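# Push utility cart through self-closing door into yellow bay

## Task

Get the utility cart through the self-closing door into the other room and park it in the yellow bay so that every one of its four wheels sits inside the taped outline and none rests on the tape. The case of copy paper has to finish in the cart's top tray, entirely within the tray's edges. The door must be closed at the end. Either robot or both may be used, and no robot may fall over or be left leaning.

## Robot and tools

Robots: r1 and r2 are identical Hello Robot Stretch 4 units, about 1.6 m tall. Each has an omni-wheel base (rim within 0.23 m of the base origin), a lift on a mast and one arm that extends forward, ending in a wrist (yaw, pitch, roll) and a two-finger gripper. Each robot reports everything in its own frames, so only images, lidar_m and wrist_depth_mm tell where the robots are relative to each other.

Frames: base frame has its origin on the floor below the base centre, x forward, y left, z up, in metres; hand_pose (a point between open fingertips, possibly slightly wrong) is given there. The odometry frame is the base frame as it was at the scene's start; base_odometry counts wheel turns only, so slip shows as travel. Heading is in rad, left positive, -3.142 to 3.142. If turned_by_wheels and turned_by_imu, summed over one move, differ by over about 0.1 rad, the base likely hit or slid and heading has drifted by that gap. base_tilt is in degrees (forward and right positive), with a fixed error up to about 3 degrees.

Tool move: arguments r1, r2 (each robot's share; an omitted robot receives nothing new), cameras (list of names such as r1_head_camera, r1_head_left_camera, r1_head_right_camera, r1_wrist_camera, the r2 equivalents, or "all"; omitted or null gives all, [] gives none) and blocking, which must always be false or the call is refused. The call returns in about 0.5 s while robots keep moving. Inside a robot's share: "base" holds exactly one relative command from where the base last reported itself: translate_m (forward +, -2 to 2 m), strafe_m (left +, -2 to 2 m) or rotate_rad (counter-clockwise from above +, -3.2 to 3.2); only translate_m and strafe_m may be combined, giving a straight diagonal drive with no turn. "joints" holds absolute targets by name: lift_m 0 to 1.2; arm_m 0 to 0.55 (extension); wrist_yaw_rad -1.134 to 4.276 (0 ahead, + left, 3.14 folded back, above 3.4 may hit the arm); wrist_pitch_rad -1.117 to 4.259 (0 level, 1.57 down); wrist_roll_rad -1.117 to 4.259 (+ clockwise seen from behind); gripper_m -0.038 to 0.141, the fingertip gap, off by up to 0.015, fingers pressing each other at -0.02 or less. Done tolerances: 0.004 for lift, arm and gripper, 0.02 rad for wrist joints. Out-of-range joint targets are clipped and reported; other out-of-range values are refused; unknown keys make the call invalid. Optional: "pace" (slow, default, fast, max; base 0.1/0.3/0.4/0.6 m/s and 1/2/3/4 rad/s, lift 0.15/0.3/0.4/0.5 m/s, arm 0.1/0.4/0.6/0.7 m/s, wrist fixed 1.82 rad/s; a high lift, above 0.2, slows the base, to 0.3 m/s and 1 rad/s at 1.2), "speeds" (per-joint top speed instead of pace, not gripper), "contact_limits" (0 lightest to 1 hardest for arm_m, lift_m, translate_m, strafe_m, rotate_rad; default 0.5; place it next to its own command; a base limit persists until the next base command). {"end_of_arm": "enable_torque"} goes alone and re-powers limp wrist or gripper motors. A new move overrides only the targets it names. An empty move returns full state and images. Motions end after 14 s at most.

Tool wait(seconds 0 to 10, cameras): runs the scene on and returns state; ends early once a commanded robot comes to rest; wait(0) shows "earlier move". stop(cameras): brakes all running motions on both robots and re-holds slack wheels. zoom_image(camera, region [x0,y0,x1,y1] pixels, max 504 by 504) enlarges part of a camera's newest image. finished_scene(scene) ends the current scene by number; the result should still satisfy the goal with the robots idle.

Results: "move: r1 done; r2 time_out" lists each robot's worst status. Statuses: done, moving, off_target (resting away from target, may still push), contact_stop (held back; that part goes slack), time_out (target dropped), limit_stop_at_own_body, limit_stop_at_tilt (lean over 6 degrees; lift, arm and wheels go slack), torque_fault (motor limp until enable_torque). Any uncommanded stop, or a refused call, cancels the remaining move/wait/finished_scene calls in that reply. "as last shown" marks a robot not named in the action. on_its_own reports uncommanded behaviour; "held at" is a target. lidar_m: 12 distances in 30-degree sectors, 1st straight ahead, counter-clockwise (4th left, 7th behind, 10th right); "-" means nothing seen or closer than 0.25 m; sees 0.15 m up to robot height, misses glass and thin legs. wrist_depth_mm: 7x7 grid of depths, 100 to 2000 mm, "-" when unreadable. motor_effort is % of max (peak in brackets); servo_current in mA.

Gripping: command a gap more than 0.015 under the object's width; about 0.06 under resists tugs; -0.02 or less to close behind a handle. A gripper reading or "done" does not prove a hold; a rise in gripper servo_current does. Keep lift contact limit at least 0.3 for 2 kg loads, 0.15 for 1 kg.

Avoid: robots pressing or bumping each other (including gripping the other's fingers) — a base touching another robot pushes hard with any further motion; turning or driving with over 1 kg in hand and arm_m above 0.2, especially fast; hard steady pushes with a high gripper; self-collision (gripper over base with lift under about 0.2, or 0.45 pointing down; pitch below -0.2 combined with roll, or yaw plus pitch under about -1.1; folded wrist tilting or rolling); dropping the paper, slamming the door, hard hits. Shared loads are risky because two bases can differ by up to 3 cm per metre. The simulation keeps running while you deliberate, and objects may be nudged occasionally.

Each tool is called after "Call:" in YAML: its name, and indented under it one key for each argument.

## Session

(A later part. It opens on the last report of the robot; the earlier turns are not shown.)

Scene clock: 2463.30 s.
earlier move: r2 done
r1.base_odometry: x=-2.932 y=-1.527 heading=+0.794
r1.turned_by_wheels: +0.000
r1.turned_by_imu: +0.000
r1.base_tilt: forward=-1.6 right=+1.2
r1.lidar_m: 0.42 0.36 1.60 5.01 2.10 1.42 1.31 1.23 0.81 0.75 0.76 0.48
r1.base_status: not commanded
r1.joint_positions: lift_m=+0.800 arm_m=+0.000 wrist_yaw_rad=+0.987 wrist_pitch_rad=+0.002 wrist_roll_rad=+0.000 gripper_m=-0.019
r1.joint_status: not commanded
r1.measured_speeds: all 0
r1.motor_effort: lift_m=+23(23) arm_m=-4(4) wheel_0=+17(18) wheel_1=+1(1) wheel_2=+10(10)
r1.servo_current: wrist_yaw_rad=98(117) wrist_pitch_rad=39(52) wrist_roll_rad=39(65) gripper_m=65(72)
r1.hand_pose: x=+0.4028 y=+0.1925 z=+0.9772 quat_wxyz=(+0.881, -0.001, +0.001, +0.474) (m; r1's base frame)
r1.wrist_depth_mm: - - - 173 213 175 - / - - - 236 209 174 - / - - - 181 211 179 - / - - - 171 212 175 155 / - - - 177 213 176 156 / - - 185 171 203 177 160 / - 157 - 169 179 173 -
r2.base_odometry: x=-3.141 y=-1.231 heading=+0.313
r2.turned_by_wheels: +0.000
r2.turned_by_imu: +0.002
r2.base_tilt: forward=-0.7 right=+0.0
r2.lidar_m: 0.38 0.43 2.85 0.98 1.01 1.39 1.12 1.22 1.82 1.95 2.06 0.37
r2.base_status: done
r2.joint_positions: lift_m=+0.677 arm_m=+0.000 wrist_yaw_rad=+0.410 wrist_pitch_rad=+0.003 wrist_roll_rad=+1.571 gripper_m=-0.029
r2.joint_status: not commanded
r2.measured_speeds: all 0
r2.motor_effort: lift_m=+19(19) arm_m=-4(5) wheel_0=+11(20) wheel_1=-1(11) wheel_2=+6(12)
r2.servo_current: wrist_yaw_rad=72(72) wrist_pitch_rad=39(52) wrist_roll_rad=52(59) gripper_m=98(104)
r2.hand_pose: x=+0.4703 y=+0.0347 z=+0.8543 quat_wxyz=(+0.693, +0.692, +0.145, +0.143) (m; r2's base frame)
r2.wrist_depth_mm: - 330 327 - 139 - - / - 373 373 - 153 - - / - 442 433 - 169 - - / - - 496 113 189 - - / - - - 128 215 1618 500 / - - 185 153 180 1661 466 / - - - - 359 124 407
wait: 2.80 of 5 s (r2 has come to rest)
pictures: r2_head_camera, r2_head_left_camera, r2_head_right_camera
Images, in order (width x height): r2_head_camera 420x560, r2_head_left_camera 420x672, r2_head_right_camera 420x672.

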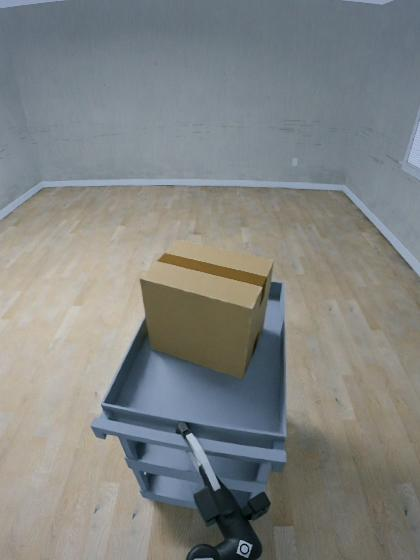

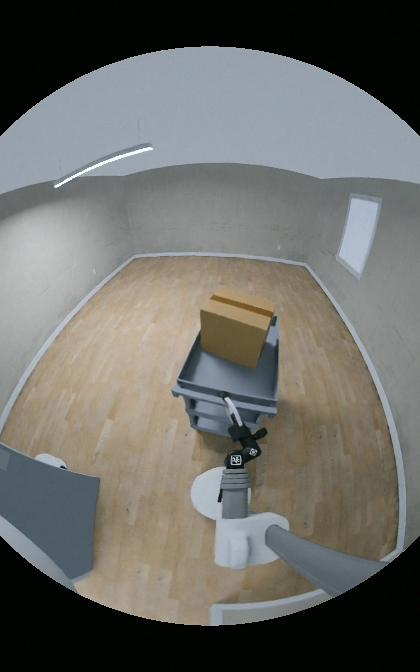

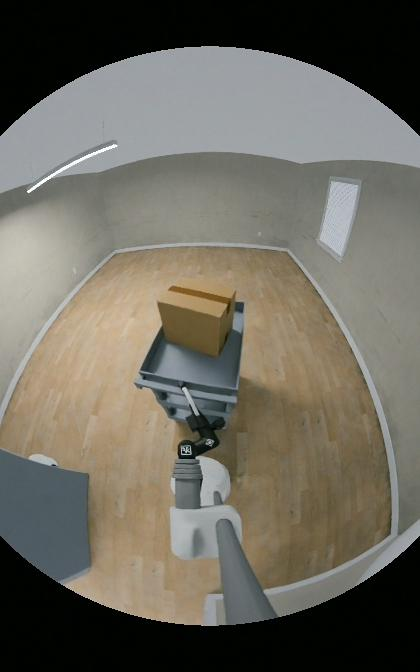

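Call:
move:
  blocking: false
  r2: {"base":{"translate_m":-0.5},"pace":"slow"}
  cameras: []

Call:
wait:
  seconds: 8
  cameras: ["r2_head_camera","r2_head_left_camera","r2_head_right_camera"]

Scene clock: 2477.77 s.
move: r2 moving
r1: as last shown
r1.lidar_m: 0.43 0.37 1.59 5.00 2.05 1.40 1.31 1.23 0.81 0.75 0.76 0.49
r1.servo_current: wrist_yaw_rad=98(111) wrist_pitch_rad=39(46) wrist_roll_rad=39(59) gripper_m=65(72)
r1.wrist_depth_mm: - - - 174 213 175 - / - - - 236 209 174 - / - - - 181 211 179 - / - - - 171 213 175 155 / - - - 177 215 176 156 / - - 185 171 202 177 160 / - 157 - 169 179 173 -
r2.base_odometry: x=-3.153 y=-1.234 heading=+0.313
r2.turned_by_wheels: +0.000
r2.turned_by_imu: +0.000
r2.base_tilt: forward=-0.6 right=+0.1
r2.lidar_m: 0.39 0.45 2.88 1.00 1.02 1.41 1.14 1.24 1.77 1.94 2.08 0.38
r2.base_status: translate_m moving
r2.joint_positions: lift_m=+0.677 arm_m=+0.000 wrist_yaw_rad=+0.404 wrist_pitch_rad=+0.003 wrist_roll_rad=+1.571 gripper_m=-0.029
r2.joint_status: not commanded
r2.measured_speeds: translate_m=-0.048 strafe_m=+0.000 rotate_rad=-0.001 lift_m=+0.000 arm_m=+0.000 wrist_yaw_rad=-0.047 wrist_pitch_rad=+0.000 wrist_roll_rad=+0.000
r2.motor_effort: lift_m=+19(19) arm_m=-4(4) wheel_0=-8(8) wheel_1=-8(8) wheel_2=+14(14)
r2.servo_current: wrist_yaw_rad=39(65) wrist_pitch_rad=33(46) wrist_roll_rad=52(52) gripper_m=98(98)
r2.hand_pose: x=+0.4705 y=+0.0330 z=+0.8543 quat_wxyz=(+0.693, +0.692, +0.143, +0.141) (m; r2's base frame)
r2.wrist_depth_mm: - 336 332 - 146 - - / - 373 375 - 159 - - / - 442 430 108 176 - - / - - 508 123 195 - - / - - - 139 220 1808 512 / - - 186 160 178 1661 469 / - - - - 362 357 413
pictures: none
No camera images: "cameras" was empty.

Scene clock: 2483.53 s.
earlier move: r2 done
r1.base_odometry: x=-2.932 y=-1.527 heading=+0.794
r1.turned_by_wheels: +0.000
r1.turned_by_imu: +0.000
r1.base_tilt: forward=-1.6 right=+1.2
r1.lidar_m: 0.42 0.36 4.49 5.00 2.04 1.42 1.30 1.21 0.83 0.75 0.78 0.48
r1.base_status: not commanded
r1.joint_positions: lift_m=+0.800 arm_m=+0.000 wrist_yaw_rad=+0.987 wrist_pitch_rad=+0.002 wrist_roll_rad=+0.000 gripper_m=-0.019
r1.joint_status: not commanded
r1.measured_speeds: all 0
r1.motor_effort: lift_m=+23(23) arm_m=-3(4) wheel_0=+17(18) wheel_1=+1(1) wheel_2=+10(10)
r1.servo_current: wrist_yaw_rad=85(117) wrist_pitch_rad=59(59) wrist_roll_rad=52(72) gripper_m=65(72)
r1.hand_pose: x=+0.4028 y=+0.1925 z=+0.9772 quat_wxyz=(+0.881, -0.001, +0.001, +0.474) (m; r1's base frame)
r1.wrist_depth_mm: - - - 173 213 175 - / - - - 236 210 174 - / - - - 181 211 179 - / - - - 171 211 175 155 / - - - 177 213 177 156 / - - 185 171 202 177 160 / - 157 - 170 178 173 -
r2.base_odometry: x=-3.617 y=-1.384 heading=+0.312
r2.turned_by_wheels: -0.001
r2.turned_by_imu: -0.004
r2.base_tilt: forward=-0.6 right=+0.1
r2.lidar_m: 0.38 0.47 1.03 0.97 1.04 3.72 0.64 0.70 1.03 1.90 2.04 0.38
r2.base_status: done
r2.joint_positions: lift_m=+0.677 arm_m=+0.000 wrist_yaw_rad=+0.392 wrist_pitch_rad=+0.003 wrist_roll_rad=+1.571 gripper_m=-0.029
r2.joint_status: not commanded
r2.measured_speeds: all 0
r2.motor_effort: lift_m=+19(19) arm_m=-4(4) wheel_0=-10(16) wheel_1=-7(12) wheel_2=+3(14)
r2.servo_current: wrist_yaw_rad=52(72) wrist_pitch_rad=39(46) wrist_roll_rad=46(65) gripper_m=91(104)
r2.hand_pose: x=+0.4708 y=+0.0295 z=+0.8543 quat_wxyz=(+0.694, +0.693, +0.139, +0.137) (m; r2's base frame)
r2.wrist_depth_mm: - 336 330 - 136 - - / - 377 379 - 150 - - / - 462 449 - 168 - - / - - 517 107 191 1618 - / - - - 127 220 1756 504 / - - 184 154 178 1576 452 / - - - - 362 359 366
wait: 5.77 of 8 s (r2 has come to rest)
pictures: r2_head_camera, r2_head_left_camera, r2_head_right_camera
Images, in order (width x height): r2_head_camera 420x560, r2_head_left_camera 420x672, r2_head_right_camera 420x672.

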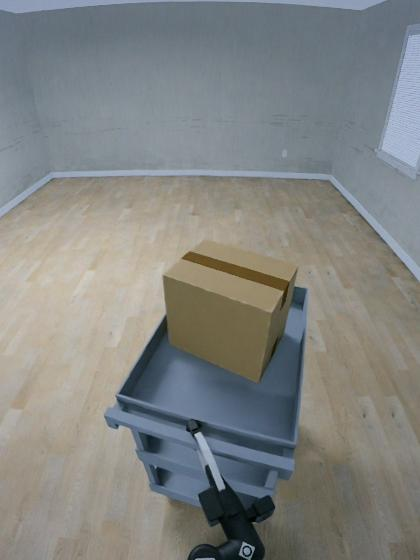

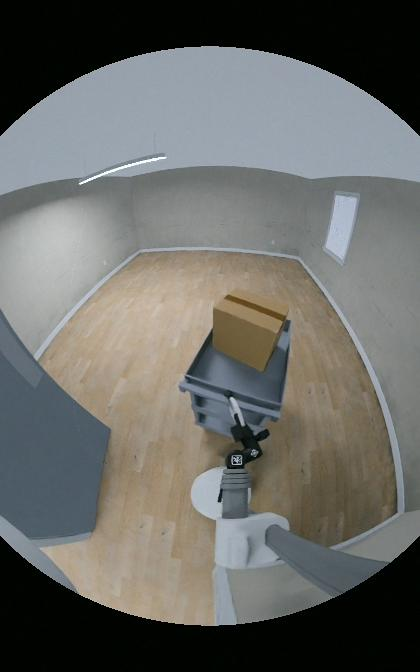

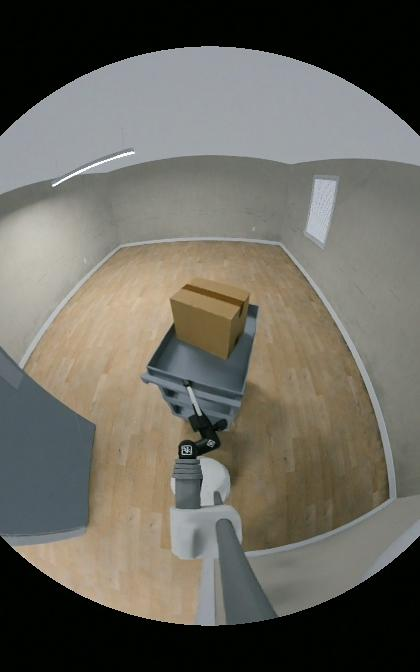

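Call:
move:
  blocking: false
  r2: {"joints":{"gripper_m":0.11}}
  cameras: []

Call:
wait:
  seconds: 2
  cameras: []

Call:
move:
  blocking: false
  r2: {"base":{"translate_m":-0.18}}
  cameras: []

Call:
wait:
  seconds: 3
  cameras: ["r2_head_camera"]

Call:
move:
  blocking: false
  r2: {"base":{"strafe_m":-1.05},"joints":{"wrist_yaw_rad":0,"gripper_m":-0.01,"wrist_roll_rad":0,"lift_m":0.64}}
  cameras: []

Call:
wait:
  seconds: 8
  cameras: ["r2_head_camera"]

Scene clock: 2541.20 s.
move: r2 moving
r1: as last shown
r1.lidar_m: 0.42 0.36 4.52 5.01 2.07 1.40 1.32 1.22 0.81 0.74 0.79 0.48
r1.motor_effort: lift_m=+23(23) arm_m=-3(4) wheel_0=+17(17) wheel_1=+1(1) wheel_2=+10(10)
r1.servo_current: wrist_yaw_rad=104(111) wrist_pitch_rad=46(52) wrist_roll_rad=33(59) gripper_m=65(72)
r1.wrist_depth_mm: - - - 174 213 176 - / - - - 236 211 173 - / - - - 182 211 179 - / - - - 171 213 175 155 / - - - 176 213 176 156 / - - 185 171 202 177 159 / - 157 - 169 178 173 -
r2.base_odometry: x=-3.617 y=-1.384 heading=+0.312
r2.turned_by_wheels: +0.000
r2.turned_by_imu: +0.001
r2.base_tilt: forward=-0.7 right=+0.1
r2.lidar_m: 0.40 0.48 1.06 0.97 1.02 3.68 0.66 0.70 1.02 1.90 2.02 0.38
r2.base_status: not commanded
r2.joint_positions: lift_m=+0.677 arm_m=+0.000 wrist_yaw_rad=+0.392 wrist_pitch_rad=+0.003 wrist_roll_rad=+1.571 gripper_m=-0.003
r2.joint_status: gripper_m moving
r2.measured_speeds: translate_m=+0.000 strafe_m=+0.000 rotate_rad=+0.002 lift_m=+0.000 arm_m=+0.000 wrist_yaw_rad=+0.000 wrist_pitch_rad=+0.000 wrist_roll_rad=+0.000
r2.motor_effort: lift_m=+19(19) arm_m=-4(4) wheel_0=-9(10) wheel_1=-5(7) wheel_2=+2(3)
r2.servo_current: wrist_yaw_rad=59(65) wrist_pitch_rad=39(46) wrist_roll_rad=59(59) gripper_m=91(111)
r2.hand_pose: x=+0.4708 y=+0.0295 z=+0.8543 quat_wxyz=(+0.694, +0.693, +0.139, +0.137) (m; r2's base frame)
r2.wrist_depth_mm: - 336 338 - 138 - - / - 379 382 - 151 - - / - 462 449 - 169 - - / - - 521 111 193 1756 - / - - - 133 224 1756 496 / - - 186 159 181 1618 455 / - - - - 364 366 373
pictures: none
No camera images: "cameras" was empty.

Scene clock: 2542.80 s.
earlier move: r2 done
r1.base_odometry: x=-2.932 y=-1.527 heading=+0.794
r1.turned_by_wheels: +0.000
r1.turned_by_imu: +0.000
r1.base_tilt: forward=-1.6 right=+1.2
r1.lidar_m: 0.42 0.35 4.47 5.02 2.05 1.39 1.32 1.21 0.82 0.74 0.79 0.50
r1.base_status: not commanded
r1.joint_positions: lift_m=+0.800 arm_m=+0.000 wrist_yaw_rad=+0.987 wrist_pitch_rad=+0.002 wrist_roll_rad=+0.000 gripper_m=-0.019
r1.joint_status: not commanded
r1.measured_speeds: all 0
r1.on_its_own: wrist_yaw_rad is at rest, and its servo_current (111 mA) is outside its rest range (0 to 104 mA)
r1.motor_effort: lift_m=+23(23) arm_m=-4(4) wheel_0=+17(18) wheel_1=+1(1) wheel_2=+10(10)
r1.servo_current: wrist_yaw_rad=111(111) wrist_pitch_rad=46(52) wrist_roll_rad=46(65) gripper_m=65(72)
r1.hand_pose: x=+0.4028 y=+0.1925 z=+0.9772 quat_wxyz=(+0.881, -0.001, +0.001, +0.474) (m; r1's base frame)
r1.wrist_depth_mm: - - - 173 213 175 - / - - - 236 210 174 - / - - - 182 211 179 - / - - - 171 212 175 155 / - - - 176 213 176 156 / - - 185 171 202 177 159 / - 157 - 170 179 173 -
r2.base_odometry: x=-3.617 y=-1.384 heading=+0.313
r2.turned_by_wheels: +0.001
r2.turned_by_imu: +0.001
r2.base_tilt: forward=-0.7 right=+0.1
r2.lidar_m: 0.40 0.50 1.04 0.97 1.02 3.71 0.65 0.71 1.04 1.90 2.03 0.37
r2.base_status: not commanded
r2.joint_positions: lift_m=+0.677 arm_m=+0.000 wrist_yaw_rad=+0.397 wrist_pitch_rad=+0.003 wrist_roll_rad=+1.571 gripper_m=+0.110
r2.joint_status: all done
r2.measured_speeds: all 0
r2.motor_effort: lift_m=+19(19) arm_m=-4(4) wheel_0=-4(10) wheel_1=-3(7) wheel_2=+2(3)
r2.servo_current: wrist_yaw_rad=52(65) wrist_pitch_rad=39(52) wrist_roll_rad=39(59) gripper_m=46(137)
r2.hand_pose: x=+0.4707 y=+0.0309 z=+0.8543 quat_wxyz=(+0.693, +0.693, +0.140, +0.139) (m; r2's base frame)
r2.wrist_depth_mm: - 347 343 - 142 - - / - 397 394 - 159 - - / - 504 466 109 179 - - / - - - 129 205 1708 - / - - - 146 232 1618 480 / - - 195 170 189 1397 445 / - - - - 375 375 1042
wait: 1.60 of 2 s (r2 has come to rest)
pictures: none
No camera images: "cameras" was empty.

Scene clock: 2543.30 s.
move: r2 moving
r1.base_odometry: x=-2.932 y=-1.527 heading=+0.794
r1.turned_by_wheels: +0.000
r1.turned_by_imu: +0.000
r1.base_tilt: forward=-1.6 right=+1.2
r1.lidar_m: 0.42 0.34 4.49 5.01 2.06 1.40 1.29 1.24 0.82 0.75 0.78 0.49
r1.base_status: not commanded
r1.joint_positions: lift_m=+0.800 arm_m=+0.000 wrist_yaw_rad=+0.987 wrist_pitch_rad=+0.002 wrist_roll_rad=+0.000 gripper_m=-0.019
r1.joint_status: not commanded
r1.measured_speeds: all 0
r1.motor_effort: lift_m=+23(23) arm_m=-3(4) wheel_0=+17(17) wheel_1=+1(1) wheel_2=+10(10)
r1.servo_current: wrist_yaw_rad=98(117) wrist_pitch_rad=39(52) wrist_roll_rad=52(65) gripper_m=65(65)
r1.hand_pose: x=+0.4028 y=+0.1925 z=+0.9772 quat_wxyz=(+0.881, -0.001, +0.001, +0.474) (m; r1's base frame)
r1.wrist_depth_mm: - - - 173 213 176 - / - - - 235 209 173 - / - - - 181 210 178 - / - - - 171 212 174 154 / - - - 177 213 176 156 / - - 185 171 202 178 160 / - 156 - 169 179 173 -
r2.base_odometry: x=-3.647 y=-1.394 heading=+0.313
r2.turned_by_wheels: +0.000
r2.turned_by_imu: +0.000
r2.base_tilt: forward=-0.6 right=+0.0
r2.lidar_m: 0.41 0.48 1.04 0.94 1.02 3.68 0.61 0.67 0.97 1.89 2.03 0.41
r2.base_status: translate_m moving
r2.joint_positions: lift_m=+0.677 arm_m=+0.000 wrist_yaw_rad=+0.397 wrist_pitch_rad=+0.003 wrist_roll_rad=+1.571 gripper_m=+0.110
r2.joint_status: not commanded
r2.measured_speeds: translate_m=-0.119 strafe_m=+0.001 rotate_rad=-0.001 lift_m=+0.000 arm_m=+0.000 wrist_yaw_rad=+0.000 wrist_pitch_rad=+0.000 wrist_roll_rad=+0.000
r2.motor_effort: lift_m=+19(19) arm_m=-4(4) wheel_0=-10(10) wheel_1=-7(10) wheel_2=+11(13)
r2.servo_current: wrist_yaw_rad=52(52) wrist_pitch_rad=39(46) wrist_roll_rad=59(59) gripper_m=59(59)
r2.hand_pose: x=+0.4707 y=+0.0309 z=+0.8543 quat_wxyz=(+0.693, +0.693, +0.140, +0.139) (m; r2's base frame)
r2.wrist_depth_mm: - 370 364 109 167 - - / - 433 424 124 186 - - / - - 504 140 210 - - / - - - 166 239 1863 - / - - - 196 271 1756 492 / - - 195 220 193 1397 407 / - - - - - 1708 1205
pictures: none
No camera images: "cameras" was empty.

Scene clock: 2544.80 s.
earlier move: r2 done
r1.base_odometry: x=-2.932 y=-1.527 heading=+0.794
r1.turned_by_wheels: +0.000
r1.turned_by_imu: +0.000
r1.base_tilt: forward=-1.6 right=+1.2
r1.lidar_m: 0.42 0.38 4.48 5.00 2.07 1.40 1.29 1.22 0.81 0.75 0.77 0.47
r1.base_status: not commanded
r1.joint_positions: lift_m=+0.800 arm_m=+0.000 wrist_yaw_rad=+0.987 wrist_pitch_rad=+0.002 wrist_roll_rad=+0.000 gripper_m=-0.019
r1.joint_status: not commanded
r1.measured_speeds: all 0
r1.motor_effort: lift_m=+23(23) arm_m=-4(4) wheel_0=+17(18) wheel_1=+1(1) wheel_2=+10(10)
r1.servo_current: wrist_yaw_rad=98(117) wrist_pitch_rad=39(52) wrist_roll_rad=65(65) gripper_m=65(78)
r1.hand_pose: x=+0.4028 y=+0.1925 z=+0.9772 quat_wxyz=(+0.881, -0.001, +0.001, +0.474) (m; r1's base frame)
r1.wrist_depth_mm: - - - 173 213 176 - / - - - 236 209 174 - / - - - 182 211 179 - / - - - 171 212 175 155 / - - - 177 213 176 156 / - - 185 171 202 177 160 / - 157 - 170 179 173 -
r2.base_odometry: x=-3.788 y=-1.439 heading=+0.313
r2.turned_by_wheels: +0.000
r2.turned_by_imu: +0.000
r2.base_tilt: forward=-0.7 right=+0.1
r2.lidar_m: 0.56 0.68 1.03 0.97 0.99 3.50 0.46 0.52 0.72 1.88 2.02 0.54
r2.base_status: done
r2.joint_positions: lift_m=+0.677 arm_m=+0.000 wrist_yaw_rad=+0.397 wrist_pitch_rad=+0.003 wrist_roll_rad=+1.571 gripper_m=+0.110
r2.joint_status: not commanded
r2.measured_speeds: all 0
r2.motor_effort: lift_m=+19(19) arm_m=-4(4) wheel_0=-2(10) wheel_1=-3(10) wheel_2=+3(13)
r2.servo_current: wrist_yaw_rad=39(59) wrist_pitch_rad=39(46) wrist_roll_rad=52(65) gripper_m=52(59)
r2.hand_pose: x=+0.4707 y=+0.0309 z=+0.8543 quat_wxyz=(+0.693, +0.693, +0.140, +0.139) (m; r2's base frame)
r2.wrist_depth_mm: - - 504 298 319 - - / - - 574 330 355 - - / - - 676 370 - - - / - - - 433 - - 452 / - - - 508 535 549 517 / - - 195 488 192 1499 1205 / - - - - - 1756 1182
wait: 1.50 of 3 s (r2 has come to rest)
pictures: r2_head_camera
Images, in order (width x height): r2_head_camera 420x560.

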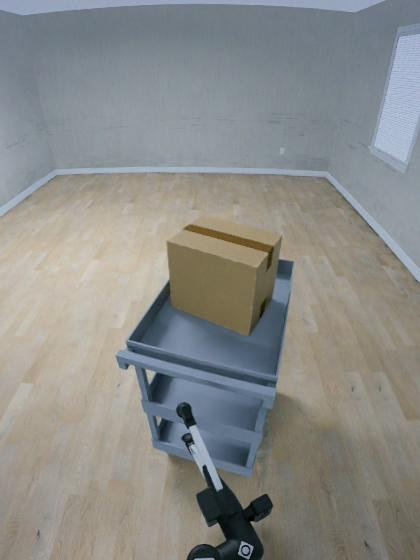

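Scene clock: 2545.30 s.
move: r2 moving
r1: as last shown
r1.lidar_m: 0.43 0.35 4.48 5.02 2.05 1.41 1.29 1.21 0.82 0.76 0.76 0.49
r1.motor_effort: lift_m=+23(23) arm_m=-4(4) wheel_0=+17(17) wheel_1=+1(1) wheel_2=+10(10)
r1.servo_current: wrist_yaw_rad=98(111) wrist_pitch_rad=39(52) wrist_roll_rad=52(65) gripper_m=65(72)
r1.wrist_depth_mm: - - - 174 213 175 - / - - - 236 210 173 - / - - - 181 211 179 - / - - - 171 213 175 154 / - - - 177 213 176 156 / - - 186 171 202 177 160 / - 157 - 169 179 173 -
r2.base_odometry: x=-3.777 y=-1.474 heading=+0.313
r2.turned_by_wheels: +0.000
r2.turned_by_imu: +0.000
r2.base_tilt: forward=-0.7 right=+0.1
r2.lidar_m: 0.53 0.68 1.08 1.01 1.04 3.51 0.46 0.50 0.79 1.85 1.99 0.55
r2.base_status: strafe_m moving
r2.joint_positions: lift_m=+0.646 arm_m=+0.000 wrist_yaw_rad=+0.011 wrist_pitch_rad=+0.003 wrist_roll_rad=+0.982 gripper_m=+0.094
r2.joint_status: lift_m moving; wrist_yaw_rad moving; wrist_roll_rad moving; gripper_m moving
r2.measured_speeds: translate_m=+0.001 strafe_m=-0.140 rotate_rad=-0.004 lift_m=-0.065 arm_m=+0.000 wrist_yaw_rad=-0.323 wrist_pitch_rad=+0.000 wrist_roll_rad=-1.820
r2.motor_effort: lift_m=+16(18) arm_m=-4(4) wheel_0=+11(12) wheel_1=-11(11) wheel_2=-1(3)
r2.servo_current: wrist_yaw_rad=65(130) wrist_pitch_rad=52(52) wrist_roll_rad=91(104) gripper_m=117(117)
r2.hand_pose: x=+0.4602 y=-0.0843 z=+0.8237 quat_wxyz=(+0.882, +0.472, +0.004, +0.004) (m; r2's base frame)
r2.wrist_depth_mm: - - - - - - - / - - - - - - 1708 / - - 585 569 564 - 1499 / - - 640 314 357 778 1366 / - - 691 389 - 359 424 / - - 198 410 193 - - / - - 399 - - - 387
pictures: none
No camera images: "cameras" was empty.

Scene clock: 2549.63 s.
earlier move: r2 done
r1.base_odometry: x=-2.932 y=-1.527 heading=+0.794
r1.turned_by_wheels: +0.000
r1.turned_by_imu: +0.000
r1.base_tilt: forward=-1.6 right=+1.2
r1.lidar_m: 0.43 0.38 4.49 5.00 2.03 1.41 1.33 1.23 0.83 0.75 0.77 0.48
r1.base_status: not commanded
r1.joint_positions: lift_m=+0.800 arm_m=+0.000 wrist_yaw_rad=+0.987 wrist_pitch_rad=+0.002 wrist_roll_rad=+0.000 gripper_m=-0.019
r1.joint_status: not commanded
r1.measured_speeds: all 0
r1.motor_effort: lift_m=+23(23) arm_m=-4(4) wheel_0=+17(18) wheel_1=+1(1) wheel_2=+10(10)
r1.servo_current: wrist_yaw_rad=104(130) wrist_pitch_rad=39(52) wrist_roll_rad=59(65) gripper_m=65(72)
r1.hand_pose: x=+0.4028 y=+0.1925 z=+0.9772 quat_wxyz=(+0.881, -0.001, +0.001, +0.474) (m; r1's base frame)
r1.wrist_depth_mm: - - - 173 213 175 - / - - - 235 209 174 - / - - - 182 210 179 - / - - - 172 212 175 154 / - - - 176 214 175 156 / - - 185 172 202 177 160 / - 157 - 169 179 173 -
r2.base_odometry: x=-3.465 y=-2.439 heading=+0.313
r2.turned_by_wheels: +0.000
r2.turned_by_imu: +0.001
r2.base_tilt: forward=-0.7 right=+0.1
r2.lidar_m: 4.65 1.09 1.00 1.99 0.77 0.56 0.54 0.59 0.88 0.84 0.91 1.35
r2.base_status: done
r2.joint_positions: lift_m=+0.640 arm_m=+0.000 wrist_yaw_rad=+0.003 wrist_pitch_rad=+0.003 wrist_roll_rad=+0.002 gripper_m=-0.009
r2.joint_status: all done
r2.measured_speeds: all 0
r2.motor_effort: lift_m=+14(18) arm_m=-3(4) wheel_0=+2(16) wheel_1=-2(13) wheel_2=+0(3)
r2.servo_current: wrist_yaw_rad=52(130) wrist_pitch_rad=46(52) wrist_roll_rad=39(104) gripper_m=85(163)
r2.hand_pose: x=+0.4596 y=-0.0866 z=+0.8177 quat_wxyz=(+1.000, +0.001, +0.001, +0.001) (m; r2's base frame)
r2.wrist_depth_mm: - - - - - - - / - - - - - - - / - - - - - - - / - - - - - - - / - - - - - - - / - - 187 203 181 - - / 1708 1708 - - - - -
wait: 4.33 of 8 s (r2 has come to rest)
pictures: r2_head_camera
Images, in order (width x height): r2_head_camera 420x560.

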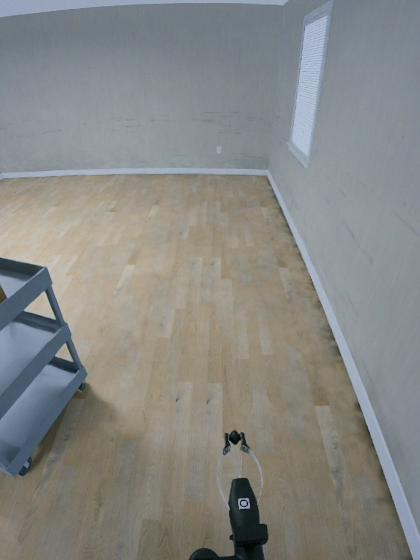

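Call:
move:
  blocking: false
  r2: {"base":{"translate_m":0.98}}
  cameras: []

Call:
wait:
  seconds: 8
  cameras: []

Call:
move:
  blocking: false
  r2: {"base":{"rotate_rad":1.615}}
  cameras: []

Call:
wait:
  seconds: 5
  cameras: ["r2_head_camera","r2_head_left_camera"]

Scene clock: 2555.43 s.
move: r2 moving
r1: as last shown
r1.base_tilt: forward=-1.5 right=+1.2
r1.lidar_m: 0.42 0.36 4.48 4.99 2.06 1.41 1.31 1.22 0.81 0.75 0.78 0.48
r1.motor_effort: lift_m=+23(23) arm_m=-3(4) wheel_0=+17(17) wheel_1=+1(1) wheel_2=+10(10)
r1.servo_current: wrist_yaw_rad=111(111) wrist_pitch_rad=39(52) wrist_roll_rad=52(59) gripper_m=65(72)
r1.wrist_depth_mm: - - - 173 213 176 - / - - - 236 208 173 - / - - - 181 211 178 - / - - - 171 213 175 154 / - - - 177 213 176 156 / - - 185 171 202 177 160 / - 157 - 169 179 174 -
r2.base_odometry: x=-3.436 y=-2.429 heading=+0.312
r2.turned_by_wheels: +0.000
r2.turned_by_imu: +0.000
r2.base_tilt: forward=-0.7 right=+0.0
r2.lidar_m: 4.64 1.07 0.98 2.02 0.79 0.60 0.58 0.65 0.87 0.82 0.90 1.34
r2.base_status: translate_m moving
r2.joint_positions: lift_m=+0.640 arm_m=+0.000 wrist_yaw_rad=+0.003 wrist_pitch_rad=+0.003 wrist_roll_rad=+0.002 gripper_m=-0.009
r2.joint_status: not commanded
r2.measured_speeds: translate_m=+0.124 strafe_m=+0.002 rotate_rad=-0.004 lift_m=+0.000 arm_m=+0.000 wrist_yaw_rad=+0.000 wrist_pitch_rad=+0.000 wrist_roll_rad=+0.000
r2.motor_effort: lift_m=+14(14) arm_m=-4(4) wheel_0=+8(12) wheel_1=+7(8) wheel_2=-12(13)
r2.servo_current: wrist_yaw_rad=52(52) wrist_pitch_rad=39(46) wrist_roll_rad=46(52) gripper_m=78(98)
r2.hand_pose: x=+0.4596 y=-0.0866 z=+0.8177 quat_wxyz=(+1.000, +0.001, +0.001, +0.001) (m; r2's base frame)
r2.wrist_depth_mm: - - - - - - - / - - - - - - - / - - - - - - - / - - - - - - - / - - - - - - - / - - 187 202 181 - - / 1708 1756 - - - - -
pictures: none
No camera images: "cameras" was empty.

Scene clock: 2559.70 s.
earlier move: r2 done
r1.base_odometry: x=-2.932 y=-1.527 heading=+0.794
r1.turned_by_wheels: +0.000
r1.turned_by_imu: +0.000
r1.base_tilt: forward=-1.6 right=+1.2
r1.lidar_m: 0.42 0.36 4.47 5.00 2.04 1.39 1.30 1.21 0.85 0.76 0.78 0.49
r1.base_status: not commanded
r1.joint_positions: lift_m=+0.800 arm_m=+0.000 wrist_yaw_rad=+0.987 wrist_pitch_rad=+0.002 wrist_roll_rad=+0.000 gripper_m=-0.019
r1.joint_status: not commanded
r1.measured_speeds: all 0
r1.motor_effort: lift_m=+23(23) arm_m=-4(4) wheel_0=+17(18) wheel_1=+1(1) wheel_2=+10(10)
r1.servo_current: wrist_yaw_rad=91(124) wrist_pitch_rad=39(52) wrist_roll_rad=39(72) gripper_m=65(72)
r1.hand_pose: x=+0.4028 y=+0.1925 z=+0.9772 quat_wxyz=(+0.881, -0.001, +0.001, +0.474) (m; r1's base frame)
r1.wrist_depth_mm: - - - 173 212 176 - / - - - 236 210 173 - / - - - 182 211 179 - / - - - 172 212 175 155 / - - - 177 214 176 156 / - - 186 172 202 178 160 / - 157 - 170 178 172 -
r2.base_odometry: x=-2.533 y=-2.137 heading=+0.313
r2.turned_by_wheels: +0.000
r2.turned_by_imu: +0.002
r2.base_tilt: forward=-0.7 right=+0.1
r2.lidar_m: 4.27 4.54 0.63 0.65 0.79 1.58 1.54 1.24 0.97 0.92 0.97 1.45
r2.base_status: done
r2.joint_positions: lift_m=+0.640 arm_m=+0.000 wrist_yaw_rad=+0.003 wrist_pitch_rad=+0.003 wrist_roll_rad=+0.002 gripper_m=-0.009
r2.joint_status: not commanded
r2.measured_speeds: all 0
r2.motor_effort: lift_m=+14(14) arm_m=-4(4) wheel_0=+4(13) wheel_1=+3(9) wheel_2=-3(14)
r2.servo_current: wrist_yaw_rad=52(65) wrist_pitch_rad=39(52) wrist_roll_rad=52(65) gripper_m=85(98)
r2.hand_pose: x=+0.4596 y=-0.0866 z=+0.8177 quat_wxyz=(+1.000, +0.001, +0.001, +0.001) (m; r2's base frame)
r2.wrist_depth_mm: - - - - - - - / - - - - - - - / - - - - - - - / - - - - - - - / - - - - - - - / - - 187 202 181 - - / 1863 1756 - - - 1756 -
wait: 4.27 of 8 s (r2 has come to rest)
pictures: none
No camera images: "cameras" was empty.

Scene clock: 2560.20 s.
move: r2 moving
r1: as last shown
r1.lidar_m: 0.43 0.35 4.51 4.99 2.07 1.41 1.31 1.20 0.84 0.76 0.77 0.46
r1.motor_effort: lift_m=+23(23) arm_m=-3(4) wheel_0=+17(17) wheel_1=+1(1) wheel_2=+10(10)
r1.servo_current: wrist_yaw_rad=98(104) wrist_pitch_rad=39(46) wrist_roll_rad=59(59) gripper_m=72(72)
r1.wrist_depth_mm: - - - 173 213 175 - / - - - 236 210 174 - / - - - 182 210 178 - / - - - 171 211 175 155 / - - - 177 213 177 156 / - - 186 172 202 178 160 / - 157 - 169 179 172 -
r2.base_odometry: x=-2.533 y=-2.137 heading=+0.565
r2.turned_by_wheels: +0.252
r2.turned_by_imu: +0.245
r2.base_tilt: forward=-0.7 right=+0.0
r2.lidar_m: 4.28 4.28 0.64 0.68 1.71 1.52 1.53 1.05 0.91 0.93 1.12 2.10
r2.base_status: rotate_rad moving
r2.joint_positions: lift_m=+0.640 arm_m=+0.000 wrist_yaw_rad=+0.003 wrist_pitch_rad=+0.003 wrist_roll_rad=+0.002 gripper_m=-0.009
r2.joint_status: not commanded
r2.measured_speeds: translate_m=-0.001 strafe_m=+0.000 rotate_rad=+0.977 lift_m=+0.000 arm_m=+0.000 wrist_yaw_rad=+0.000 wrist_pitch_rad=+0.000 wrist_roll_rad=+0.000
r2.motor_effort: lift_m=+14(14) arm_m=-4(4) wheel_0=-7(12) wheel_1=-9(10) wheel_2=-11(12)
r2.servo_current: wrist_yaw_rad=39(59) wrist_pitch_rad=39(46) wrist_roll_rad=39(65) gripper_m=85(85)
r2.hand_pose: x=+0.4595 y=-0.0867 z=+0.8177 quat_wxyz=(+1.000, +0.001, +0.001, +0.001) (m; r2's base frame)
r2.wrist_depth_mm: - - - - - - - / - - - - - - - / - - - - - - - / - - - - - - - / - - - - - - - / - - 186 202 181 - - / 1863 1756 - - - 1756 1708
pictures: none
No camera images: "cameras" was empty.

Scene clock: 2561.80 s.
earlier move: r2 done
r1.base_odometry: x=-2.932 y=-1.527 heading=+0.794
r1.turned_by_wheels: +0.000
r1.turned_by_imu: +0.000
r1.base_tilt: forward=-1.5 right=+1.2
r1.lidar_m: 0.42 0.38 4.47 5.00 2.04 1.40 1.32 1.22 0.82 0.76 0.78 0.50
r1.base_status: not commanded
r1.joint_positions: lift_m=+0.800 arm_m=+0.000 wrist_yaw_rad=+0.987 wrist_pitch_rad=+0.002 wrist_roll_rad=+0.000 gripper_m=-0.019
r1.joint_status: not commanded
r1.measured_speeds: all 0
r1.motor_effort: lift_m=+23(23) arm_m=-3(4) wheel_0=+17(18) wheel_1=+1(1) wheel_2=+10(10)
r1.servo_current: wrist_yaw_rad=85(117) wrist_pitch_rad=39(52) wrist_roll_rad=46(72) gripper_m=65(72)
r1.hand_pose: x=+0.4028 y=+0.1925 z=+0.9772 quat_wxyz=(+0.881, -0.001, +0.001, +0.474) (m; r1's base frame)
r1.wrist_depth_mm: - - - 174 213 175 - / - - - 236 209 173 - / - - - 182 211 178 - / - - - 171 213 175 155 / - - - 177 213 176 156 / - - 185 172 202 177 160 / - 157 - 169 178 173 -
r2.base_odometry: x=-2.533 y=-2.137 heading=+1.927
r2.turned_by_wheels: +1.362
r2.turned_by_imu: +1.326
r2.base_tilt: forward=-0.7 right=+0.0
r2.lidar_m: 0.63 0.82 1.56 1.52 1.19 0.94 0.92 0.99 1.48 4.25 4.60 0.66
r2.base_status: done
r2.joint_positions: lift_m=+0.640 arm_m=+0.000 wrist_yaw_rad=+0.003 wrist_pitch_rad=+0.003 wrist_roll_rad=+0.002 gripper_m=-0.009
r2.joint_status: not commanded
r2.measured_speeds: all 0
r2.motor_effort: lift_m=+14(15) arm_m=-4(4) wheel_0=-4(12) wheel_1=-3(10) wheel_2=-5(12)
r2.servo_current: wrist_yaw_rad=39(59) wrist_pitch_rad=39(52) wrist_roll_rad=39(65) gripper_m=85(91)
r2.hand_pose: x=+0.4595 y=-0.0867 z=+0.8177 quat_wxyz=(+1.000, +0.001, +0.001, +0.001) (m; r2's base frame)
r2.wrist_depth_mm: - - - - - - - / - - 574 539 - - - / - - 591 535 - - - / - 544 500 452 407 - - / - - 508 433 399 - - / - - 183 193 179 - - / 1756 139 - - - 1708 1661
wait: 1.60 of 5 s (r2 has come to rest)
pictures: r2_head_camera, r2_head_left_camera
Images, in order (width x height): r2_head_camera 420x560, r2_head_left_camera 420x672.

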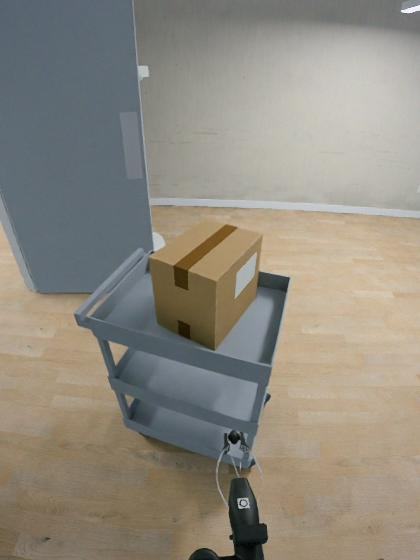

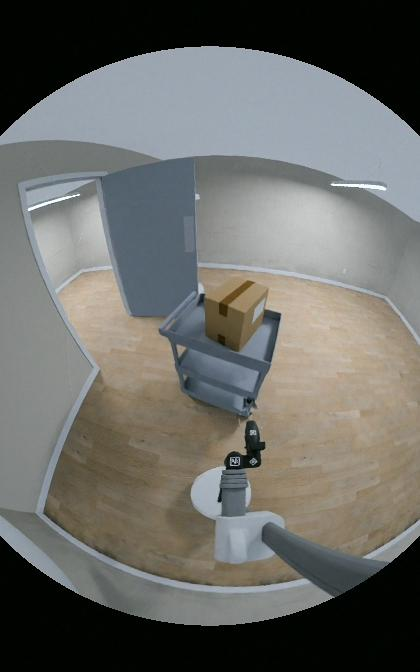

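Call:
move:
  blocking: false
  r2: {"base":{"translate_m":0.38},"pace":"slow"}
  cameras: []

Call:
wait:
  seconds: 7
  cameras: ["r2_head_camera"]

Scene clock: 2568.23 s.
move: r2 moving
r1: as last shown
r1.base_tilt: forward=-1.6 right=+1.2
r1.lidar_m: 0.43 0.36 4.49 5.00 2.06 1.43 1.32 1.20 0.85 0.76 0.78 0.50
r1.motor_effort: lift_m=+23(23) arm_m=-4(4) wheel_0=+17(17) wheel_1=+1(1) wheel_2=+10(10)
r1.servo_current: wrist_yaw_rad=98(117) wrist_pitch_rad=46(52) wrist_roll_rad=46(52) gripper_m=65(72)
r1.wrist_depth_mm: - - - 173 213 175 - / - - - 236 210 173 - / - - - 181 210 178 - / - - - 171 212 175 155 / - - - 177 214 176 156 / - - 186 171 203 177 160 / - 157 - 169 179 173 -
r2.base_odometry: x=-2.537 y=-2.126 heading=+1.927
r2.turned_by_wheels: +0.000
r2.turned_by_imu: +0.001
r2.base_tilt: forward=-0.7 right=+0.0
r2.lidar_m: 0.63 0.80 1.55 1.51 1.21 0.95 0.93 1.02 1.52 4.27 4.61 0.63
r2.base_status: translate_m moving
r2.joint_positions: lift_m=+0.640 arm_m=+0.000 wrist_yaw_rad=+0.003 wrist_pitch_rad=+0.003 wrist_roll_rad=+0.002 gripper_m=-0.009
r2.joint_status: not commanded
r2.measured_speeds: translate_m=+0.048 strafe_m=+0.000 rotate_rad=+0.000 lift_m=+0.000 arm_m=+0.000 wrist_yaw_rad=+0.000 wrist_pitch_rad=+0.000 wrist_roll_rad=+0.000
r2.motor_effort: lift_m=+14(15) arm_m=-4(4) wheel_0=+6(10) wheel_1=+7(7) wheel_2=-9(10)
r2.servo_current: wrist_yaw_rad=52(59) wrist_pitch_rad=39(46) wrist_roll_rad=46(52) gripper_m=78(85)
r2.hand_pose: x=+0.4595 y=-0.0867 z=+0.8177 quat_wxyz=(+1.000, +0.001, +0.001, +0.001) (m; r2's base frame)
r2.wrist_depth_mm: - - - - - - - / - - 564 525 - - - / - - 580 530 - - - / 627 535 488 433 392 - - / - - 488 421 384 - - / - - 182 192 179 - - / 1756 121 - - - 1661 1661
pictures: none
No camera images: "cameras" was empty.

Scene clock: 2572.80 s.
earlier move: r2 done
r1.base_odometry: x=-2.932 y=-1.527 heading=+0.794
r1.turned_by_wheels: +0.000
r1.turned_by_imu: +0.000
r1.base_tilt: forward=-1.6 right=+1.2
r1.lidar_m: 0.43 0.37 4.48 5.00 2.04 1.42 1.32 1.22 0.80 0.75 0.77 0.50
r1.base_status: not commanded
r1.joint_positions: lift_m=+0.800 arm_m=+0.000 wrist_yaw_rad=+0.987 wrist_pitch_rad=+0.002 wrist_roll_rad=+0.000 gripper_m=-0.019
r1.joint_status: not commanded
r1.measured_speeds: all 0
r1.motor_effort: lift_m=+23(23) arm_m=-3(4) wheel_0=+17(18) wheel_1=+1(1) wheel_2=+10(10)
r1.servo_current: wrist_yaw_rad=104(117) wrist_pitch_rad=52(52) wrist_roll_rad=39(65) gripper_m=65(72)
r1.hand_pose: x=+0.4028 y=+0.1925 z=+0.9772 quat_wxyz=(+0.881, -0.001, +0.001, +0.474) (m; r1's base frame)
r1.wrist_depth_mm: - - - 173 213 176 - / - - - 236 210 173 - / - - - 181 211 179 - / - - - 171 213 175 154 / - - - 176 213 176 156 / - - 185 172 202 177 160 / - 157 - 169 179 173 -
r2.base_odometry: x=-2.666 y=-1.781 heading=+1.927
r2.turned_by_wheels: +0.000
r2.turned_by_imu: +0.004
r2.base_tilt: forward=-0.7 right=+0.1
r2.lidar_m: 0.44 0.47 1.48 1.49 1.61 1.34 1.30 1.39 2.14 4.33 4.46 0.47
r2.base_status: done
r2.joint_positions: lift_m=+0.640 arm_m=+0.000 wrist_yaw_rad=-0.004 wrist_pitch_rad=+0.003 wrist_roll_rad=+0.002 gripper_m=-0.009
r2.joint_status: not commanded
r2.measured_speeds: all 0
r2.motor_effort: lift_m=+14(15) arm_m=+5(6) wheel_0=+5(11) wheel_1=+5(11) wheel_2=-9(17)
r2.servo_current: wrist_yaw_rad=46(59) wrist_pitch_rad=46(52) wrist_roll_rad=46(65) gripper_m=72(91)
r2.hand_pose: x=+0.4589 y=-0.0885 z=+0.8177 quat_wxyz=(+1.000, +0.001, +0.001, -0.002) (m; r2's base frame)
r2.wrist_depth_mm: 336 319 304 402 - - - / 338 324 306 399 - - - / 340 325 306 397 - - - / 338 324 238 235 235 236 - / 236 236 236 236 236 236 236 / 237 236 186 193 183 236 1983 / - 120 - - - 246 1618
wait: 4.57 of 7 s (r2 has come to rest)
pictures: r2_head_camera
Images, in order (width x height): r2_head_camera 420x560.

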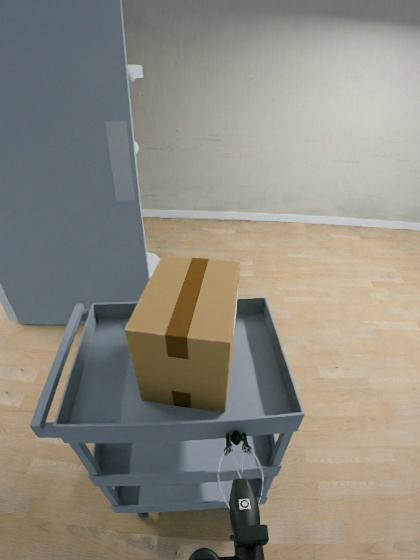

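Call:
move:
  blocking: false
  r2: {"base":{"translate_m":-0.03,"strafe_m":0.15},"pace":"slow"}
  cameras: []

Call:
wait:
  seconds: 4
  cameras: []

Call:
move:
  blocking: false
  r2: {"base":{"translate_m":0.21},"pace":"slow"}
  cameras: []

Call:
wait:
  seconds: 6
  cameras: ["r2_head_camera","r2_head_left_camera"]

Scene clock: 2584.27 s.
move: r2 moving
r1: as last shown
r1.lidar_m: 0.43 0.38 4.49 5.02 2.04 1.40 1.31 1.21 0.82 0.76 0.79 0.50
r1.servo_current: wrist_yaw_rad=104(111) wrist_pitch_rad=39(46) wrist_roll_rad=39(59) gripper_m=59(72)
r1.wrist_depth_mm: - - - 174 213 176 - / - - - 236 210 173 - / - - - 182 210 178 - / - - - 172 211 175 155 / - - - 176 214 176 156 / - - 186 171 202 177 160 / - 157 - 169 179 173 -
r2.base_odometry: x=-2.677 y=-1.788 heading=+1.928
r2.turned_by_wheels: +0.000
r2.turned_by_imu: +0.001
r2.base_tilt: forward=-0.7 right=+0.1
r2.lidar_m: 0.44 0.46 1.51 1.48 1.60 1.33 1.29 1.40 2.09 4.32 4.44 0.47
r2.base_status: translate_m moving; strafe_m moving
r2.joint_positions: lift_m=+0.640 arm_m=+0.000 wrist_yaw_rad=-0.003 wrist_pitch_rad=+0.003 wrist_roll_rad=+0.002 gripper_m=-0.009
r2.joint_status: not commanded
r2.measured_speeds: translate_m=-0.012 strafe_m=+0.051 rotate_rad=+0.001 lift_m=+0.000 arm_m=+0.000 wrist_yaw_rad=+0.000 wrist_pitch_rad=+0.000 wrist_roll_rad=+0.000
r2.motor_effort: lift_m=+14(15) arm_m=+6(6) wheel_0=-8(10) wheel_1=+6(9) wheel_2=+5(8)
r2.servo_current: wrist_yaw_rad=52(59) wrist_pitch_rad=46(46) wrist_roll_rad=39(52) gripper_m=65(72)
r2.hand_pose: x=+0.4589 y=-0.0883 z=+0.8177 quat_wxyz=(+1.000, +0.001, +0.001, -0.002) (m; r2's base frame)
r2.wrist_depth_mm: - 325 307 342 - - - / 342 329 309 342 - - - / 345 332 314 304 - - - / 236 325 240 236 236 236 - / 237 237 236 236 236 236 236 / 238 239 186 192 180 237 236 / - 121 - - - 266 245
pictures: none
No camera images: "cameras" was empty.

Scene clock: 2586.53 s.
earlier move: r2 done
r1.base_odometry: x=-2.932 y=-1.527 heading=+0.794
r1.turned_by_wheels: +0.000
r1.turned_by_imu: +0.000
r1.base_tilt: forward=-1.6 right=+1.2
r1.lidar_m: 0.42 0.38 4.49 5.00 2.07 1.43 1.30 1.23 0.82 0.75 0.77 0.49
r1.base_status: not commanded
r1.joint_positions: lift_m=+0.800 arm_m=+0.000 wrist_yaw_rad=+0.987 wrist_pitch_rad=+0.002 wrist_roll_rad=+0.000 gripper_m=-0.019
r1.joint_status: not commanded
r1.measured_speeds: all 0
r1.motor_effort: lift_m=+23(23) arm_m=-4(4) wheel_0=+17(18) wheel_1=+1(1) wheel_2=+10(10)
r1.servo_current: wrist_yaw_rad=78(130) wrist_pitch_rad=46(52) wrist_roll_rad=39(72) gripper_m=65(72)
r1.hand_pose: x=+0.4028 y=+0.1925 z=+0.9772 quat_wxyz=(+0.881, -0.001, +0.001, +0.474) (m; r1's base frame)
r1.wrist_depth_mm: - - - 173 213 175 - / - - - 236 210 173 - / - - - 182 211 178 - / - - - 171 213 175 155 / - - - 176 213 176 156 / - - 186 171 202 177 160 / - 157 - 169 179 172 -
r2.base_odometry: x=-2.795 y=-1.862 heading=+1.928
r2.turned_by_wheels: +0.000
r2.turned_by_imu: +0.000
r2.base_tilt: forward=-0.7 right=+0.1
r2.lidar_m: 0.46 0.51 1.36 1.34 1.46 1.28 1.25 1.35 2.05 4.45 4.48 0.50
r2.base_status: done
r2.joint_positions: lift_m=+0.640 arm_m=+0.000 wrist_yaw_rad=-0.003 wrist_pitch_rad=+0.003 wrist_roll_rad=+0.002 gripper_m=-0.009
r2.joint_status: not commanded
r2.measured_speeds: all 0
r2.motor_effort: lift_m=+14(15) arm_m=+5(6) wheel_0=-3(10) wheel_1=+4(9) wheel_2=+5(8)
r2.servo_current: wrist_yaw_rad=33(59) wrist_pitch_rad=46(46) wrist_roll_rad=52(59) gripper_m=65(72)
r2.hand_pose: x=+0.4589 y=-0.0883 z=+0.8177 quat_wxyz=(+1.000, +0.001, +0.001, -0.001) (m; r2's base frame)
r2.wrist_depth_mm: - - 362 343 329 - - / - - 364 345 332 - - / - - 366 349 334 - - / 262 262 262 260 258 259 259 / 263 262 262 262 262 260 260 / - - 183 202 180 - - / - - - - - - 1708
wait: 2.27 of 4 s (r2 has come to rest)
pictures: none
No camera images: "cameras" was empty.

Scene clock: 2587.03 s.
move: r2 moving
r1: as last shown
r1.lidar_m: 0.42 0.35 4.51 4.99 2.07 1.42 1.30 1.21 0.82 0.76 0.78 0.47
r1.motor_effort: lift_m=+23(23) arm_m=-3(4) wheel_0=+17(18) wheel_1=+1(1) wheel_2=+10(10)
r1.servo_current: wrist_yaw_rad=85(117) wrist_pitch_rad=46(46) wrist_roll_rad=39(72) gripper_m=65(72)
r1.wrist_depth_mm: - - - 174 213 176 - / - - - 235 210 173 - / - - - 182 210 178 - / - - - 172 212 175 155 / - - - 176 213 176 156 / - - 186 171 202 177 160 / - 157 - 169 178 172 -
r2.base_odometry: x=-2.800 y=-1.850 heading=+1.928
r2.turned_by_wheels: +0.000
r2.turned_by_imu: +0.000
r2.base_tilt: forward=-0.7 right=+0.0
r2.lidar_m: 0.47 0.50 1.37 1.34 1.45 1.30 1.24 1.38 2.05 4.45 4.48 0.49
r2.base_status: translate_m moving
r2.joint_positions: lift_m=+0.640 arm_m=+0.000 wrist_yaw_rad=-0.003 wrist_pitch_rad=+0.003 wrist_roll_rad=+0.002 gripper_m=-0.009
r2.joint_status: not commanded
r2.measured_speeds: translate_m=+0.048 strafe_m=+0.000 rotate_rad=-0.002 lift_m=+0.000 arm_m=+0.000 wrist_yaw_rad=+0.000 wrist_pitch_rad=+0.000 wrist_roll_rad=+0.000
r2.motor_effort: lift_m=+15(15) arm_m=+5(6) wheel_0=+7(9) wheel_1=+7(7) wheel_2=-7(9)
r2.servo_current: wrist_yaw_rad=39(65) wrist_pitch_rad=46(46) wrist_roll_rad=46(59) gripper_m=65(72)
r2.hand_pose: x=+0.4589 y=-0.0883 z=+0.8177 quat_wxyz=(+1.000, +0.001, +0.001, -0.001) (m; r2's base frame)
r2.wrist_depth_mm: - - 349 332 319 - - / - - 351 336 320 - - / - - 353 338 322 - - / 250 251 250 250 249 249 249 / 252 251 250 251 250 249 250 / 252 252 186 202 180 252 - / - - - - - - 1708
pictures: none
No camera images: "cameras" was empty.

Scene clock: 2589.93 s.
earlier move: r2 done
r1.base_odometry: x=-2.932 y=-1.527 heading=+0.794
r1.turned_by_wheels: +0.000
r1.turned_by_imu: +0.000
r1.base_tilt: forward=-1.5 right=+1.2
r1.lidar_m: 0.43 0.37 4.45 5.00 2.07 1.42 1.31 1.24 0.82 0.73 0.78 0.48
r1.base_status: not commanded
r1.joint_positions: lift_m=+0.800 arm_m=+0.000 wrist_yaw_rad=+0.987 wrist_pitch_rad=+0.002 wrist_roll_rad=+0.000 gripper_m=-0.019
r1.joint_status: not commanded
r1.measured_speeds: all 0
r1.motor_effort: lift_m=+23(23) arm_m=-3(4) wheel_0=+17(18) wheel_1=+1(1) wheel_2=+10(10)
r1.servo_current: wrist_yaw_rad=98(124) wrist_pitch_rad=46(52) wrist_roll_rad=65(72) gripper_m=59(72)
r1.hand_pose: x=+0.4028 y=+0.1925 z=+0.9772 quat_wxyz=(+0.881, -0.001, +0.001, +0.474) (m; r1's base frame)
r1.wrist_depth_mm: - - - 173 213 175 - / - - - 235 209 173 - / - - - 182 210 178 - / - - - 172 212 174 155 / - - - 177 214 176 156 / - - 186 171 202 177 160 / - 156 - 169 179 173 -
r2.base_odometry: x=-2.869 y=-1.665 heading=+1.928
r2.turned_by_wheels: +0.000
r2.turned_by_imu: +0.000
r2.base_tilt: forward=-0.7 right=+0.0
r2.lidar_m: 0.40 0.40 1.34 1.31 1.44 1.49 1.45 1.59 2.35 4.49 4.19 0.51
r2.base_status: done
r2.joint_positions: lift_m=+0.640 arm_m=+0.000 wrist_yaw_rad=-0.003 wrist_pitch_rad=+0.003 wrist_roll_rad=+0.002 gripper_m=-0.009
r2.joint_status: not commanded
r2.measured_speeds: all 0
r2.motor_effort: lift_m=+15(15) arm_m=+5(6) wheel_0=+4(11) wheel_1=+3(9) wheel_2=-8(20)
r2.servo_current: wrist_yaw_rad=52(65) wrist_pitch_rad=46(52) wrist_roll_rad=46(59) gripper_m=65(72)
r2.hand_pose: x=+0.4589 y=-0.0883 z=+0.8177 quat_wxyz=(+1.000, +0.001, +0.001, -0.001) (m; r2's base frame)
r2.wrist_depth_mm: - - 317 324 329 - - / - - 320 327 334 - - / - - 322 327 334 - - / 196 206 320 243 263 285 310 / 194 206 221 236 257 282 307 / 193 208 186 193 181 - - / - 120 - - - - 1708
wait: 2.90 of 6 s (r2 has come to rest)
pictures: r2_head_camera, r2_head_left_camera
Images, in order (width x height): r2_head_camera 420x560, r2_head_left_camera 420x672.

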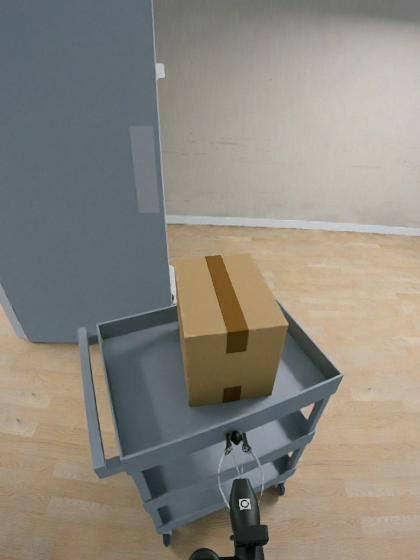

